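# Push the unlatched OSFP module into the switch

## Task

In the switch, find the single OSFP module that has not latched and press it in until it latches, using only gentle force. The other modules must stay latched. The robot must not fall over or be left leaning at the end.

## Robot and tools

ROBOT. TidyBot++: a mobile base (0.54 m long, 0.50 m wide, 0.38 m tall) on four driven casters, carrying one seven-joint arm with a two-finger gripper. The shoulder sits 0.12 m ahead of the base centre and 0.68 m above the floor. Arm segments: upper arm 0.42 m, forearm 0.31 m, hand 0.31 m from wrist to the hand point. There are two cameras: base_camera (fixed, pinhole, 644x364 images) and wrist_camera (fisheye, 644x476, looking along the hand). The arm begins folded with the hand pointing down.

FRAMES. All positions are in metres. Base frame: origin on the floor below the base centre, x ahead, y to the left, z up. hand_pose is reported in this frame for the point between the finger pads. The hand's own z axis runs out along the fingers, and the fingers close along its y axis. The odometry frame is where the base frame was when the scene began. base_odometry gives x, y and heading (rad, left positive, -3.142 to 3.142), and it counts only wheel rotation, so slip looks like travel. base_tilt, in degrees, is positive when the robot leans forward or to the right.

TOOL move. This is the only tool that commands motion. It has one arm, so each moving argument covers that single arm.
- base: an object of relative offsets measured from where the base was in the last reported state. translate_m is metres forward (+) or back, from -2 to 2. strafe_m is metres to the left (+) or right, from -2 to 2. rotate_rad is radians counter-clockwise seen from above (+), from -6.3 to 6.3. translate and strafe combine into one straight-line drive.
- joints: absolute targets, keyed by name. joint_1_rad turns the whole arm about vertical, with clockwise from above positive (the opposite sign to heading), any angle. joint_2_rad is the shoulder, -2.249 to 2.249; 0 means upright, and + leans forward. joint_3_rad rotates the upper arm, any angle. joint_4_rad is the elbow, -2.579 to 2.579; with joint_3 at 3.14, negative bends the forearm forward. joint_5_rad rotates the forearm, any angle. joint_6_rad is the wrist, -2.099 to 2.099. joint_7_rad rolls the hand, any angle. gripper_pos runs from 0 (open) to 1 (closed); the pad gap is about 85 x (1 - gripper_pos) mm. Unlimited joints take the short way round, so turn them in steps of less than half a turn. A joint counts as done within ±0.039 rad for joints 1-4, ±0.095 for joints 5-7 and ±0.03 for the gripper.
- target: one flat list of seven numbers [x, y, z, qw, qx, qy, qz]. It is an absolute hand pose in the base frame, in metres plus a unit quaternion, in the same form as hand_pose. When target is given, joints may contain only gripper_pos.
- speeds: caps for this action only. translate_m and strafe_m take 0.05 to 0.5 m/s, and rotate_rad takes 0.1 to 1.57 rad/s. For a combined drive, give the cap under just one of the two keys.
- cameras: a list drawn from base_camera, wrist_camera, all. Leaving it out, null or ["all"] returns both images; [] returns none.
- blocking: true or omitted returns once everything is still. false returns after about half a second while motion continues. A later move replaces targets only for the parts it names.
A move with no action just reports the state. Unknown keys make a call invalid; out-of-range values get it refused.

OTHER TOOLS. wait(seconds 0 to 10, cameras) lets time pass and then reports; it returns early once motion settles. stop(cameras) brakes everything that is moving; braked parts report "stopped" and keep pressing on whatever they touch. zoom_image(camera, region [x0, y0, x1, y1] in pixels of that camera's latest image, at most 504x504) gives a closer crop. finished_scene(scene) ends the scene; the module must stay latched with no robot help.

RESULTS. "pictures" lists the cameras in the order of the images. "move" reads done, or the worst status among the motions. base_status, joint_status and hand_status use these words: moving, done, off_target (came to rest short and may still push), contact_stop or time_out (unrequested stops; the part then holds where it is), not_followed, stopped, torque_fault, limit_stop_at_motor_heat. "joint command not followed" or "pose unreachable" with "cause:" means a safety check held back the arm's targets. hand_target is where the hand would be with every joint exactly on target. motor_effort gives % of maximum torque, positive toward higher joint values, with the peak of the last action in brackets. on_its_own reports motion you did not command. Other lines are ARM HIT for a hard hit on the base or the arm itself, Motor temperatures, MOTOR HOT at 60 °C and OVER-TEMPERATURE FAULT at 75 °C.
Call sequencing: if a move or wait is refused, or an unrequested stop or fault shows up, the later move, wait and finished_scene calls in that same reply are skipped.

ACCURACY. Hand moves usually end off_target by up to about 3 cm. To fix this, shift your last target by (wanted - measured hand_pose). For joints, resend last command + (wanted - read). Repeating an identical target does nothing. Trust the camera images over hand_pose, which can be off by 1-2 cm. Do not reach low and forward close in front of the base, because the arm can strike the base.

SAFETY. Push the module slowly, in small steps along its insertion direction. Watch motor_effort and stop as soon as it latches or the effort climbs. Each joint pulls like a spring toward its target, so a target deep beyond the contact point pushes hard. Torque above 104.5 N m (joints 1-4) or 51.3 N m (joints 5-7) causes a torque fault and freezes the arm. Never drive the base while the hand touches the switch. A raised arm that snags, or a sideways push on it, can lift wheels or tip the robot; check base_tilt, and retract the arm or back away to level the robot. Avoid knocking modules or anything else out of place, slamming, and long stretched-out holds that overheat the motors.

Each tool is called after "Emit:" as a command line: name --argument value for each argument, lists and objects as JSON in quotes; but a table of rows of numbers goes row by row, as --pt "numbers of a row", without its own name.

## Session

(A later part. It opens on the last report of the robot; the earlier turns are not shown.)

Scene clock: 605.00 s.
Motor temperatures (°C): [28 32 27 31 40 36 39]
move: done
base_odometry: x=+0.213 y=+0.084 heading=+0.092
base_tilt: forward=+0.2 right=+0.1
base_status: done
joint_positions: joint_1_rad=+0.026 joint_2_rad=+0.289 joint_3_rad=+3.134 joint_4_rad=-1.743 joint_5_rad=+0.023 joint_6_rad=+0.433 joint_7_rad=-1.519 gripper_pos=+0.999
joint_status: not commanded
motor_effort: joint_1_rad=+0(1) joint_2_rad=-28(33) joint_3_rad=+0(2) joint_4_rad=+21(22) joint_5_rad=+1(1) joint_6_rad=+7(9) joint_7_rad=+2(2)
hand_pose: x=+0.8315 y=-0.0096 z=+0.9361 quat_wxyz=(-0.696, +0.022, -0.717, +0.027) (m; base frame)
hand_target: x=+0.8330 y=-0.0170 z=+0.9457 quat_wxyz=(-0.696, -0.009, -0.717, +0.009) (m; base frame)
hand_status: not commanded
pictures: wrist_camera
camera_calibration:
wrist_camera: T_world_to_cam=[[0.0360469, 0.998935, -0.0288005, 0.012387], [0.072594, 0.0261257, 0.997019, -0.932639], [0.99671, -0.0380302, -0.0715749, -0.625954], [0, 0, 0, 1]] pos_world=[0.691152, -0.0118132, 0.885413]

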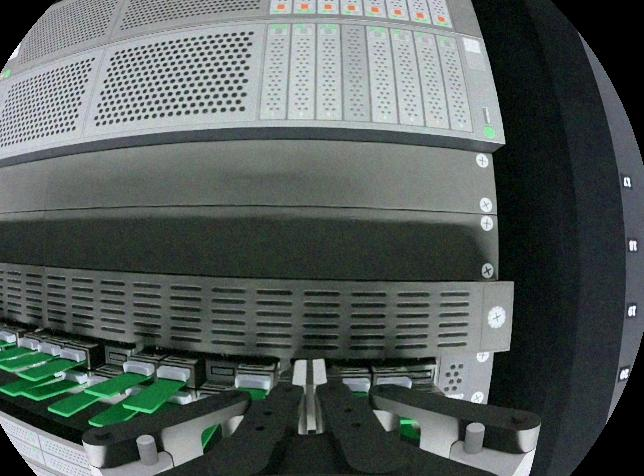

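Emit:
move --joints '{"joint_4_rad": -1.71}' --cameras '["wrist_camera"]'

Emit:
zoom_image --camera "wrist_camera" --region '[230, 310, 390, 400]'

Scene clock: 610.53 s.
Motor temperatures (°C): [28 32 27 31 40 36 39]
move: done
base_odometry: x=+0.213 y=+0.084 heading=+0.092
base_tilt: forward=+0.2 right=+0.1
base_status: not commanded
joint_positions: joint_1_rad=+0.026 joint_2_rad=+0.289 joint_3_rad=+3.134 joint_4_rad=-1.740 joint_5_rad=+0.023 joint_6_rad=+0.433 joint_7_rad=-1.519 gripper_pos=+0.999
joint_status: all done
motor_effort: joint_1_rad=-1(1) joint_2_rad=-28(29) joint_3_rad=-2(2) joint_4_rad=+22(22) joint_5_rad=+1(1) joint_6_rad=+9(9) joint_7_rad=+2(2)
hand_pose: x=+0.8320 y=-0.0096 z=+0.9380 quat_wxyz=(-0.698, +0.022, -0.716, +0.028) (m; base frame)
hand_target: x=+0.8341 y=-0.0170 z=+0.9505 quat_wxyz=(-0.699, -0.009, -0.715, +0.009) (m; base frame)
hand_status: not commanded
pictures: wrist_camera
camera_calibration:
wrist_camera: T_world_to_cam=[[0.0361499, 0.998933, -0.0287429, 0.0122998], [0.0692834, 0.0261873, 0.997253, -0.932101], [0.996942, -0.038042, -0.0682628, -0.629603], [0, 0, 0, 1]] pos_world=[0.691813, -0.0118289, 0.886916]

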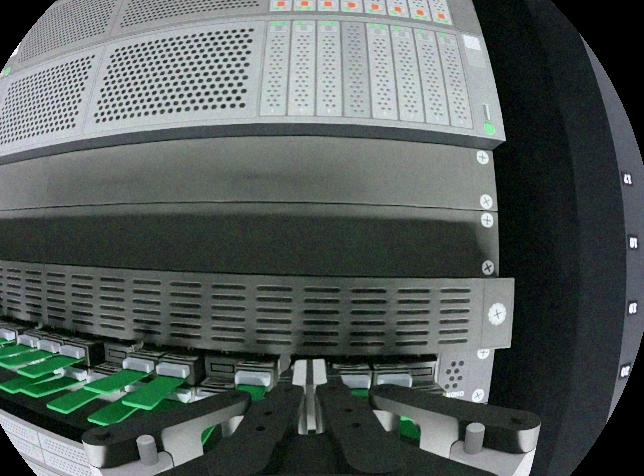

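Scaled by 3.150.

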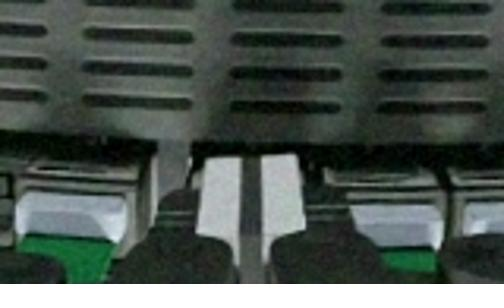

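Emit:
move --joints '{"joint_4_rad": -1.704}' --cameras '["wrist_camera"]'

Emit:
zoom_image --camera "wrist_camera" --region '[230, 310, 390, 400]'

Scene clock: 612.97 s.
Motor temperatures (°C): [28 32 27 31 40 36 39]
move: done
base_odometry: x=+0.213 y=+0.084 heading=+0.092
base_tilt: forward=+0.2 right=+0.1
base_status: not commanded
joint_positions: joint_1_rad=+0.026 joint_2_rad=+0.290 joint_3_rad=+3.134 joint_4_rad=-1.738 joint_5_rad=+0.023 joint_6_rad=+0.433 joint_7_rad=-1.519 gripper_pos=+0.999
joint_status: all done
motor_effort: joint_1_rad=+0(1) joint_2_rad=-30(31) joint_3_rad=-1(2) joint_4_rad=+21(22) joint_5_rad=+1(1) joint_6_rad=+10(10) joint_7_rad=+1(2)
hand_pose: x=+0.8323 y=-0.0096 z=+0.9392 quat_wxyz=(-0.698, +0.022, -0.715, +0.028) (m; base frame)
hand_target: x=+0.8349 y=-0.0170 z=+0.9541 quat_wxyz=(-0.701, -0.009, -0.713, +0.009) (m; base frame)
hand_status: not commanded
pictures: wrist_camera
camera_calibration:
wrist_camera: T_world_to_cam=[[0.036212, 0.998932, -0.0287073, 0.0122458], [0.0672908, 0.0262237, 0.997389, -0.931764], [0.997076, -0.0380492, -0.0662693, -0.631835], [0, 0, 0, 1]] pos_world=[0.692243, -0.0118393, 0.887811]

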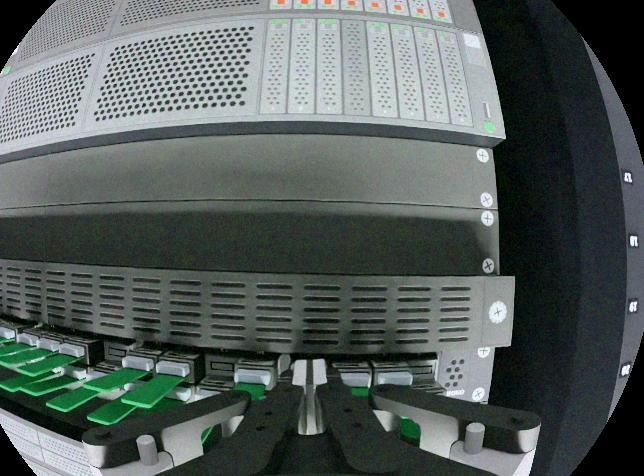

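Scaled by 3.150.

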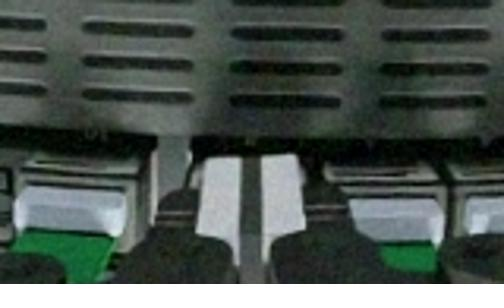

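Emit:
move --joints '{"joint_4_rad": -1.699}' --cameras '[]'

Emit:
move --base '{"translate_m": 0.003}' --speeds '{"translate_m": 0.05}' --cameras '["wrist_camera"]'

Emit:
zoom_image --camera "wrist_camera" --region '[230, 310, 390, 400]'

Scene clock: 616.07 s.
Motor temperatures (°C): [28 32 27 31 40 36 39]
move: done
base_odometry: x=+0.213 y=+0.084 heading=+0.092
base_tilt: forward=+0.2 right=+0.1
base_status: not commanded
joint_positions: joint_1_rad=+0.026 joint_2_rad=+0.290 joint_3_rad=+3.134 joint_4_rad=-1.735 joint_5_rad=+0.023 joint_6_rad=+0.433 joint_7_rad=-1.519 gripper_pos=+0.999
joint_status: all done
motor_effort: joint_1_rad=+0(0) joint_2_rad=-31(31) joint_3_rad=-1(1) joint_4_rad=+23(23) joint_5_rad=+1(1) joint_6_rad=+9(10) joint_7_rad=+2(2)
hand_pose: x=+0.8327 y=-0.0096 z=+0.9408 quat_wxyz=(-0.699, +0.022, -0.714, +0.028) (m; base frame)
hand_target: x=+0.8356 y=-0.0170 z=+0.9571 quat_wxyz=(-0.703, -0.009, -0.711, +0.009) (m; base frame)
hand_status: not commanded
pictures: none
No camera images: "cameras" was empty.

Scene clock: 616.53 s.
Motor temperatures (°C): [28 32 27 31 40 36 39]
move: done
base_odometry: x=+0.216 y=+0.084 heading=+0.092
base_tilt: forward=+0.2 right=+0.0
base_status: done
joint_positions: joint_1_rad=+0.026 joint_2_rad=+0.290 joint_3_rad=+3.134 joint_4_rad=-1.735 joint_5_rad=+0.023 joint_6_rad=+0.433 joint_7_rad=-1.519 gripper_pos=+0.999
joint_status: not commanded
motor_effort: joint_1_rad=+0(1) joint_2_rad=-29(31) joint_3_rad=+0(2) joint_4_rad=+22(23) joint_5_rad=+1(1) joint_6_rad=+8(10) joint_7_rad=+1(2)
hand_pose: x=+0.8328 y=-0.0096 z=+0.9406 quat_wxyz=(-0.699, +0.022, -0.714, +0.028) (m; base frame)
hand_target: x=+0.8356 y=-0.0170 z=+0.9571 quat_wxyz=(-0.703, -0.009, -0.711, +0.009) (m; base frame)
hand_status: not commanded
pictures: wrist_camera
camera_calibration:
wrist_camera: T_world_to_cam=[[0.0362884, 0.99893, -0.0286654, 0.0121804], [0.0649212, 0.0262673, 0.997545, -0.931382], [0.99723, -0.0380603, -0.0638986, -0.634543], [0, 0, 0, 1]] pos_world=[0.69281, -0.0118534, 0.888898]

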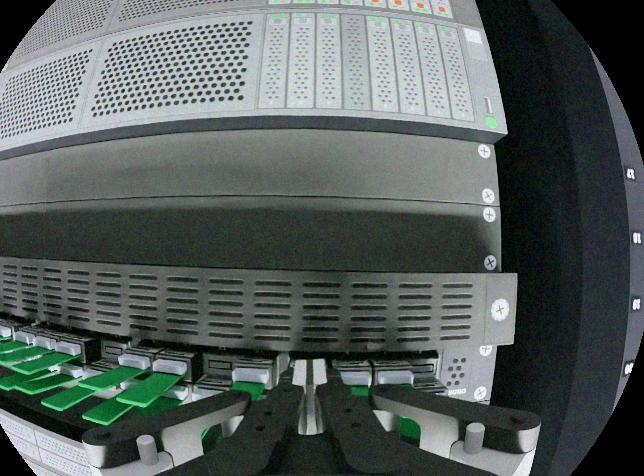

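Scaled by 3.150.

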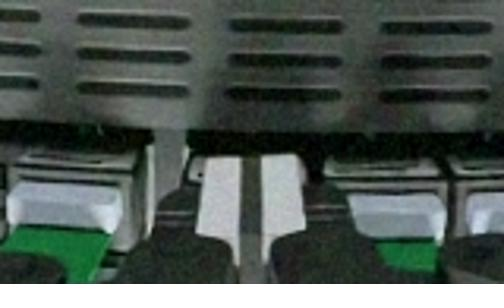

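Emit:
zoom_image --camera "wrist_camera" --region '[285, 340, 345, 390]'

Emit:
move --base '{"translate_m": 0.003}' --speeds '{"translate_m": 0.05}' --cameras '["wrist_camera"]'

Emit:
zoom_image --camera "wrist_camera" --region '[285, 340, 345, 390]'

Scaled by 8.400.

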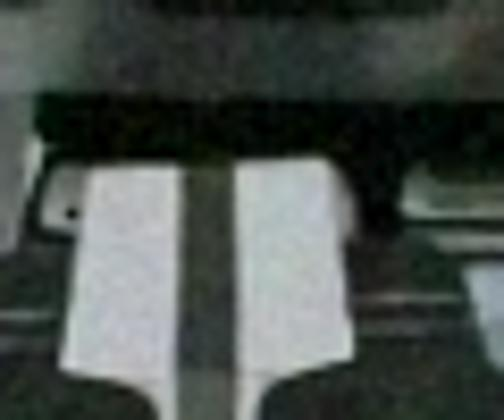

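Scene clock: 624.37 s.
Motor temperatures (°C): [28 33 27 31 40 36 39]
move: done
base_odometry: x=+0.219 y=+0.085 heading=+0.092
base_tilt: forward=+0.2 right=+0.1
base_status: done
joint_positions: joint_1_rad=+0.026 joint_2_rad=+0.289 joint_3_rad=+3.134 joint_4_rad=-1.735 joint_5_rad=+0.023 joint_6_rad=+0.432 joint_7_rad=-1.519 gripper_pos=+0.999
joint_status: not commanded
motor_effort: joint_1_rad=+0(1) joint_2_rad=-28(30) joint_3_rad=-1(1) joint_4_rad=+24(25) joint_5_rad=+1(1) joint_6_rad=+9(11) joint_7_rad=+1(2)
hand_pose: x=+0.8327 y=-0.0096 z=+0.9406 quat_wxyz=(-0.699, +0.022, -0.714, +0.028) (m; base frame)
hand_target: x=+0.8356 y=-0.0170 z=+0.9571 quat_wxyz=(-0.703, -0.009, -0.711, +0.009) (m; base frame)
hand_status: not commanded
pictures: wrist_camera
camera_calibration:
wrist_camera: T_world_to_cam=[[0.0362908, 0.998929, -0.0286865, 0.012205], [0.0654222, 0.026269, 0.997512, -0.931771], [0.997198, -0.0380773, -0.0643988, -0.633933], [0, 0, 0, 1]] pos_world=[0.692672, -0.0118536, 0.888978]

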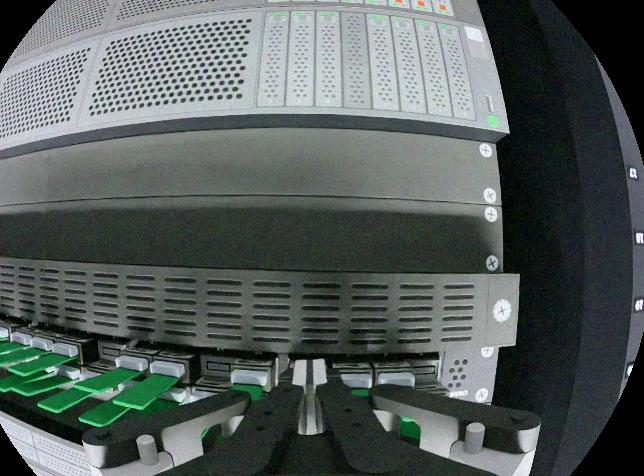

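Scaled by 8.400.

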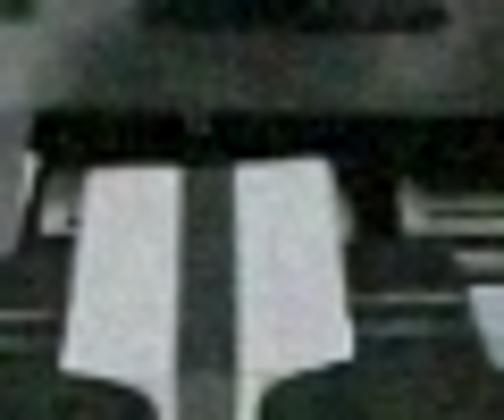

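Emit:
move --base '{"translate_m": 0.003}' --speeds '{"translate_m": 0.05}' --cameras '["wrist_camera"]'

Emit:
zoom_image --camera "wrist_camera" --region '[285, 340, 345, 390]'

Scene clock: 627.63 s.
Motor temperatures (°C): [28 33 27 31 40 36 39]
move: done
base_odometry: x=+0.222 y=+0.085 heading=+0.092
base_tilt: forward=+0.2 right=+0.1
base_status: done
joint_positions: joint_1_rad=+0.026 joint_2_rad=+0.288 joint_3_rad=+3.134 joint_4_rad=-1.736 joint_5_rad=+0.023 joint_6_rad=+0.431 joint_7_rad=-1.519 gripper_pos=+0.999
joint_status: not commanded
motor_effort: joint_1_rad=+0(0) joint_2_rad=-28(29) joint_3_rad=+0(2) joint_4_rad=+25(27) joint_5_rad=+1(1) joint_6_rad=+10(11) joint_7_rad=+1(2)
hand_pose: x=+0.8322 y=-0.0096 z=+0.9407 quat_wxyz=(-0.699, +0.022, -0.715, +0.028) (m; base frame)
hand_target: x=+0.8356 y=-0.0170 z=+0.9571 quat_wxyz=(-0.703, -0.009, -0.711, +0.009) (m; base frame)
hand_status: not commanded
pictures: wrist_camera
camera_calibration:
wrist_camera: T_world_to_cam=[[0.0362936, 0.998928, -0.0287312, 0.0122623], [0.0663613, 0.0262776, 0.99745, -0.93256], [0.997135, -0.0381076, -0.0653364, -0.6325], [0, 0, 0, 1]] pos_world=[0.692129, -0.0118468, 0.889209]

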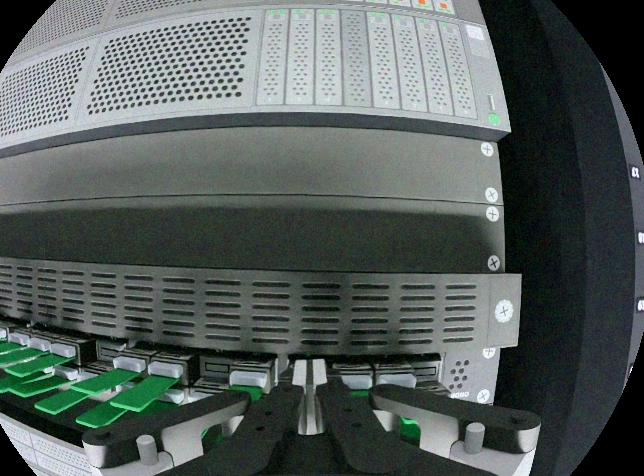

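Scaled by 8.400.

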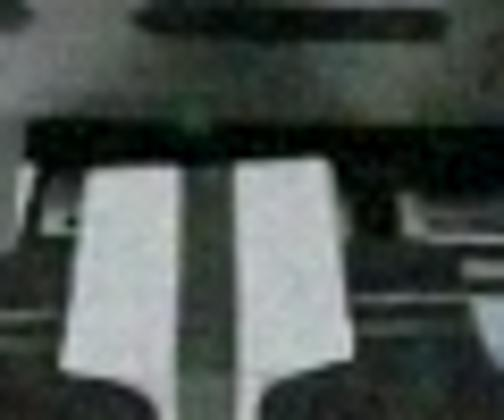

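Emit:
move --base '{"translate_m": 0.003}' --speeds '{"translate_m": 0.05}' --cameras '["wrist_camera"]'

Emit:
zoom_image --camera "wrist_camera" --region '[230, 330, 390, 420]'

Scene clock: 630.90 s.
Motor temperatures (°C): [28 33 27 31 40 36 39]
move: done
base_odometry: x=+0.225 y=+0.085 heading=+0.092
base_tilt: forward=+0.2 right=+0.1
base_status: done
joint_positions: joint_1_rad=+0.026 joint_2_rad=+0.282 joint_3_rad=+3.134 joint_4_rad=-1.742 joint_5_rad=+0.023 joint_6_rad=+0.428 joint_7_rad=-1.519 gripper_pos=+0.999
joint_status: not commanded
motor_effort: joint_1_rad=-1(2) joint_2_rad=-27(30) joint_3_rad=-1(2) joint_4_rad=+25(32) joint_5_rad=+1(1) joint_6_rad=+10(12) joint_7_rad=+1(2)
hand_pose: x=+0.8297 y=-0.0098 z=+0.9407 quat_wxyz=(-0.698, +0.022, -0.716, +0.028) (m; base frame)
hand_target: x=+0.8356 y=-0.0170 z=+0.9571 quat_wxyz=(-0.703, -0.009, -0.711, +0.009) (m; base frame)
hand_status: not commanded
pictures: wrist_camera
camera_calibration:
wrist_camera: T_world_to_cam=[[0.0366241, 0.998911, -0.0288922, 0.012411], [0.0688371, 0.0263212, 0.997281, -0.93427], [0.996955, -0.0385133, -0.0677981, -0.627546], [0, 0, 0, 1]] pos_world=[0.689493, -0.0119752, 0.889542]

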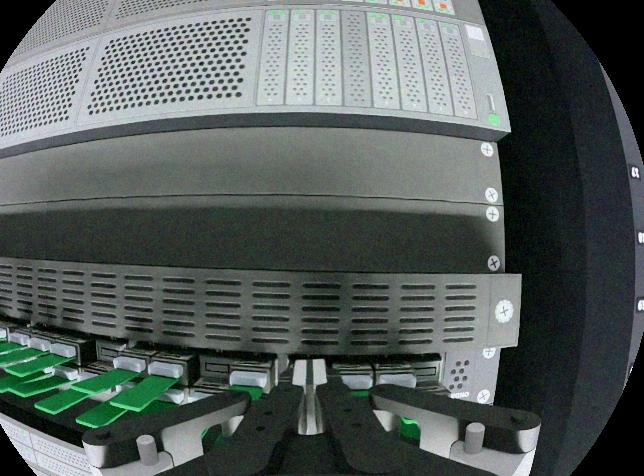

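Scaled by 3.150.

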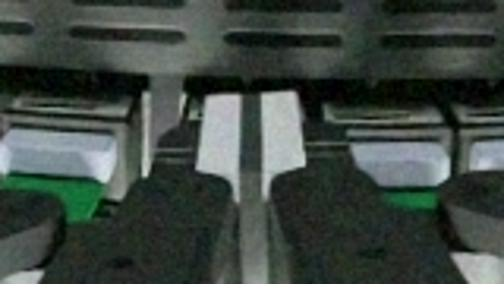

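Emit:
move --base '{"translate_m": -0.065}' --speeds '{"translate_m": 0.1}' --cameras '["wrist_camera"]'

Emit:
zoom_image --camera "wrist_camera" --region '[285, 320, 350, 380]'

Emit:
zoom_image --camera "wrist_camera" --region '[230, 300, 390, 390]'

Scene clock: 636.53 s.
Motor temperatures (°C): [28 33 27 31 40 36 39]
move: done
base_odometry: x=+0.160 y=+0.079 heading=+0.092
base_tilt: forward=+0.2 right=+0.1
base_status: done
joint_positions: joint_1_rad=+0.026 joint_2_rad=+0.298 joint_3_rad=+3.134 joint_4_rad=-1.724 joint_5_rad=+0.023 joint_6_rad=+0.428 joint_7_rad=-1.519 gripper_pos=+0.999
joint_status: not commanded
motor_effort: joint_1_rad=+0(1) joint_2_rad=-31(34) joint_3_rad=-1(2) joint_4_rad=+20(26) joint_5_rad=+1(1) joint_6_rad=+8(10) joint_7_rad=+1(2)
hand_pose: x=+0.8366 y=-0.0100 z=+0.9398 quat_wxyz=(-0.698, +0.022, -0.715, +0.028) (m; base frame)
hand_target: x=+0.8356 y=-0.0170 z=+0.9571 quat_wxyz=(-0.703, -0.009, -0.711, +0.009) (m; base frame)
hand_status: not commanded
pictures: wrist_camera
camera_calibration:
wrist_camera: T_world_to_cam=[[0.0367703, 0.99891, -0.0287616, 0.0121077], [0.0671105, 0.0262478, 0.9974, -0.932476], [0.997068, -0.0386049, -0.0660722, -0.636219], [0, 0, 0, 1]] pos_world=[0.696487, -0.0121803, 0.888363]

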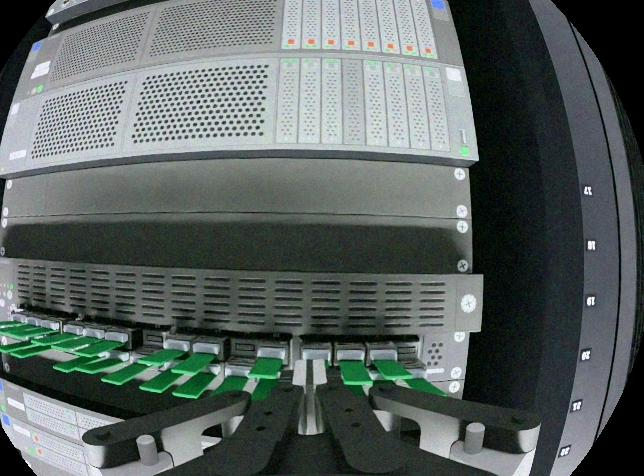

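Scaled by 7.754.

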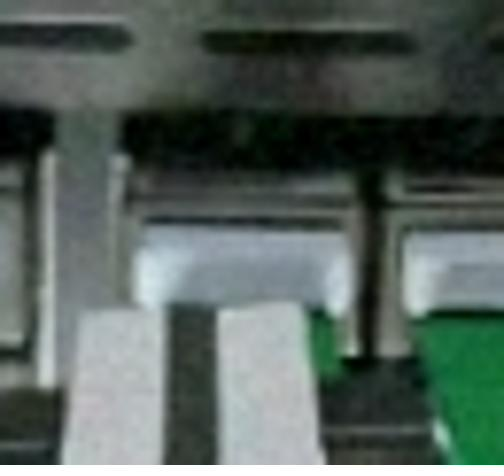

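Scaled by 3.150.

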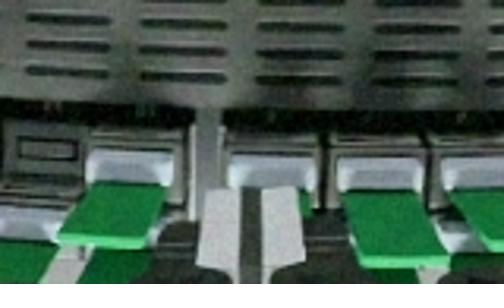

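Emit:
zoom_image --camera "wrist_camera" --region '[245, 320, 310, 380]'

Emit:
zoom_image --camera "wrist_camera" --region '[325, 320, 390, 380]'

Scaled by 7.754.

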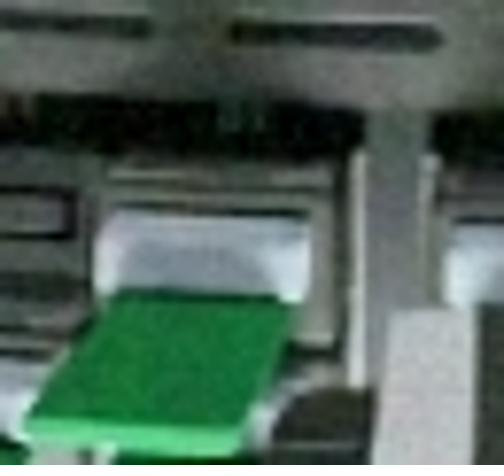

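Scaled by 7.754.

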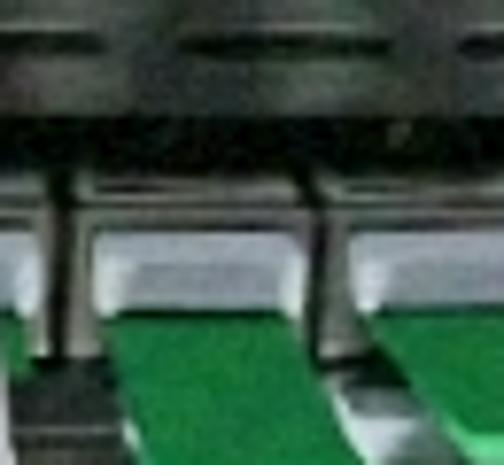

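Emit:
move --base '{"translate_m": -0.02}' --joints '{"joint_2_rad": 0.22}' --speeds '{"translate_m": 0.1}' --cameras '["wrist_camera"]'

Emit:
zoom_image --camera "wrist_camera" --region '[285, 290, 350, 350]'

Emit:
zoom_image --camera "wrist_camera" --region '[240, 290, 305, 350]'

Emit:
zoom_image --camera "wrist_camera" --region '[325, 290, 390, 350]'

Scene clock: 659.23 s.
Motor temperatures (°C): [28 33 27 31 40 36 39]
move: done
base_odometry: x=+0.140 y=+0.078 heading=+0.092
base_tilt: forward=+0.2 right=+0.1
base_status: done
joint_positions: joint_1_rad=+0.026 joint_2_rad=+0.242 joint_3_rad=+3.134 joint_4_rad=-1.716 joint_5_rad=+0.023 joint_6_rad=+0.428 joint_7_rad=-1.519 gripper_pos=+0.999
joint_status: all done
motor_effort: joint_1_rad=+0(1) joint_2_rad=-28(34) joint_3_rad=+0(1) joint_4_rad=+21(23) joint_5_rad=+1(1) joint_6_rad=+8(10) joint_7_rad=+2(2)
hand_pose: x=+0.8217 y=-0.0097 z=+0.9845 quat_wxyz=(-0.721, +0.021, -0.692, +0.029) (m; base frame)
hand_target: x=+0.8170 y=-0.0165 z=+1.0013 quat_wxyz=(-0.725, -0.009, -0.688, +0.009) (m; base frame)
hand_status: not commanded
pictures: wrist_camera
camera_calibration:
wrist_camera: T_world_to_cam=[[0.0386346, 0.998862, -0.0279816, 0.0112711], [0.00302319, 0.0278855, 0.999607, -0.925611], [0.999249, -0.038704, -0.0019424, -0.683304], [0, 0, 0, 1]] pos_world=[0.685154, -0.0118938, 0.924235]

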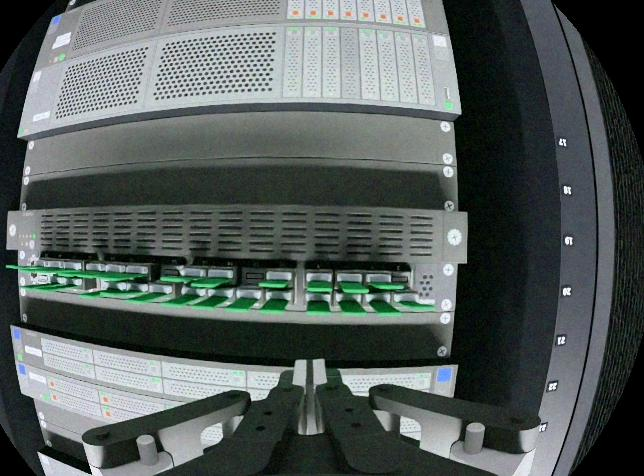

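Scaled by 7.754.

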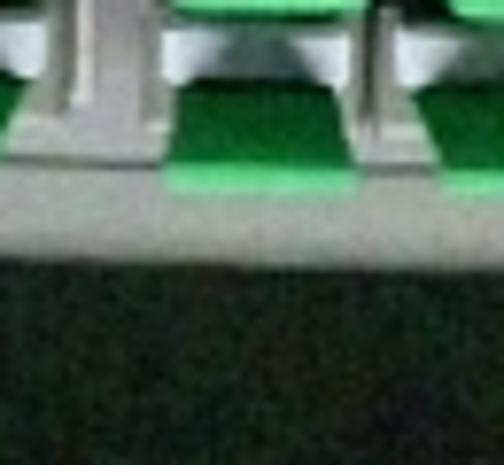

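Scaled by 7.754.

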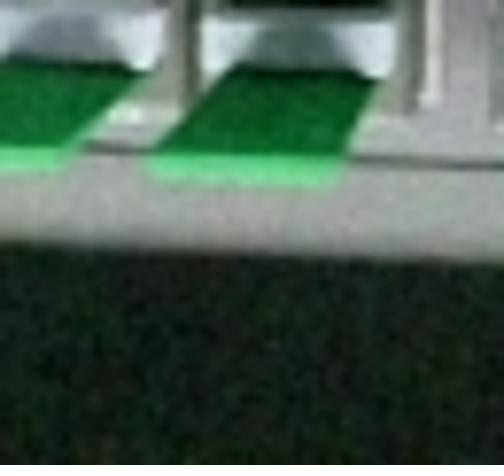

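Scaled by 7.754.

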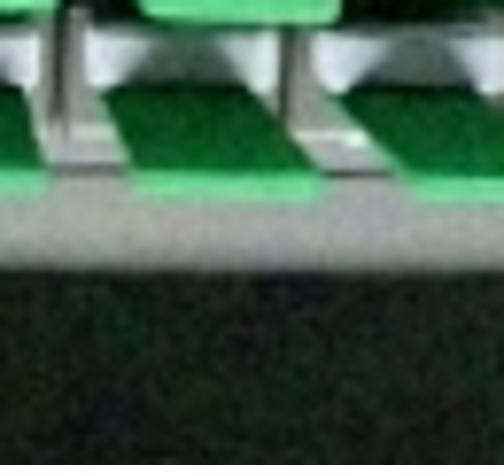

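Emit:
zoom_image --camera "wrist_camera" --region '[285, 250, 350, 310]'

Emit:
zoom_image --camera "wrist_camera" --region '[240, 250, 305, 310]'

Emit:
zoom_image --camera "wrist_camera" --region '[325, 250, 390, 310]'

Emit:
zoom_image --camera "wrist_camera" --region '[0, 230, 320, 330]'

Scaled by 7.754.

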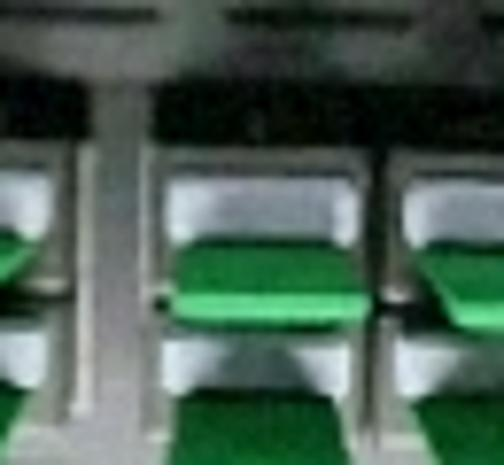

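Scaled by 7.754.

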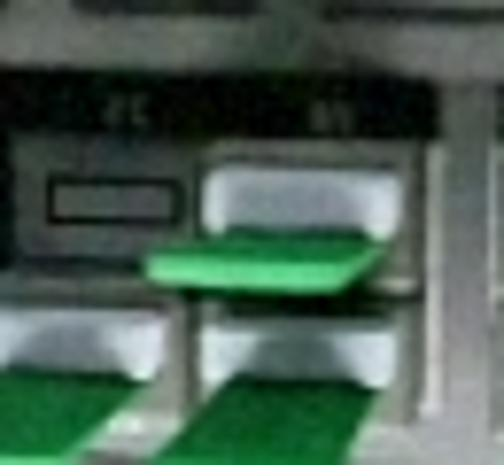

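Scaled by 7.754.

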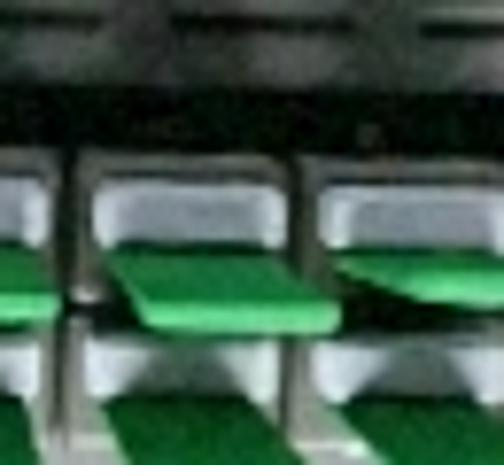

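Scaled by 1.575.

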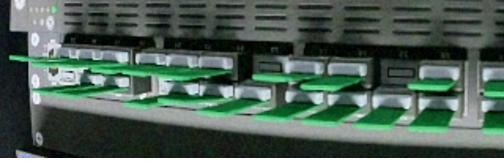

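Emit:
finished_scene --scene 2

The scene is finished: the task was done.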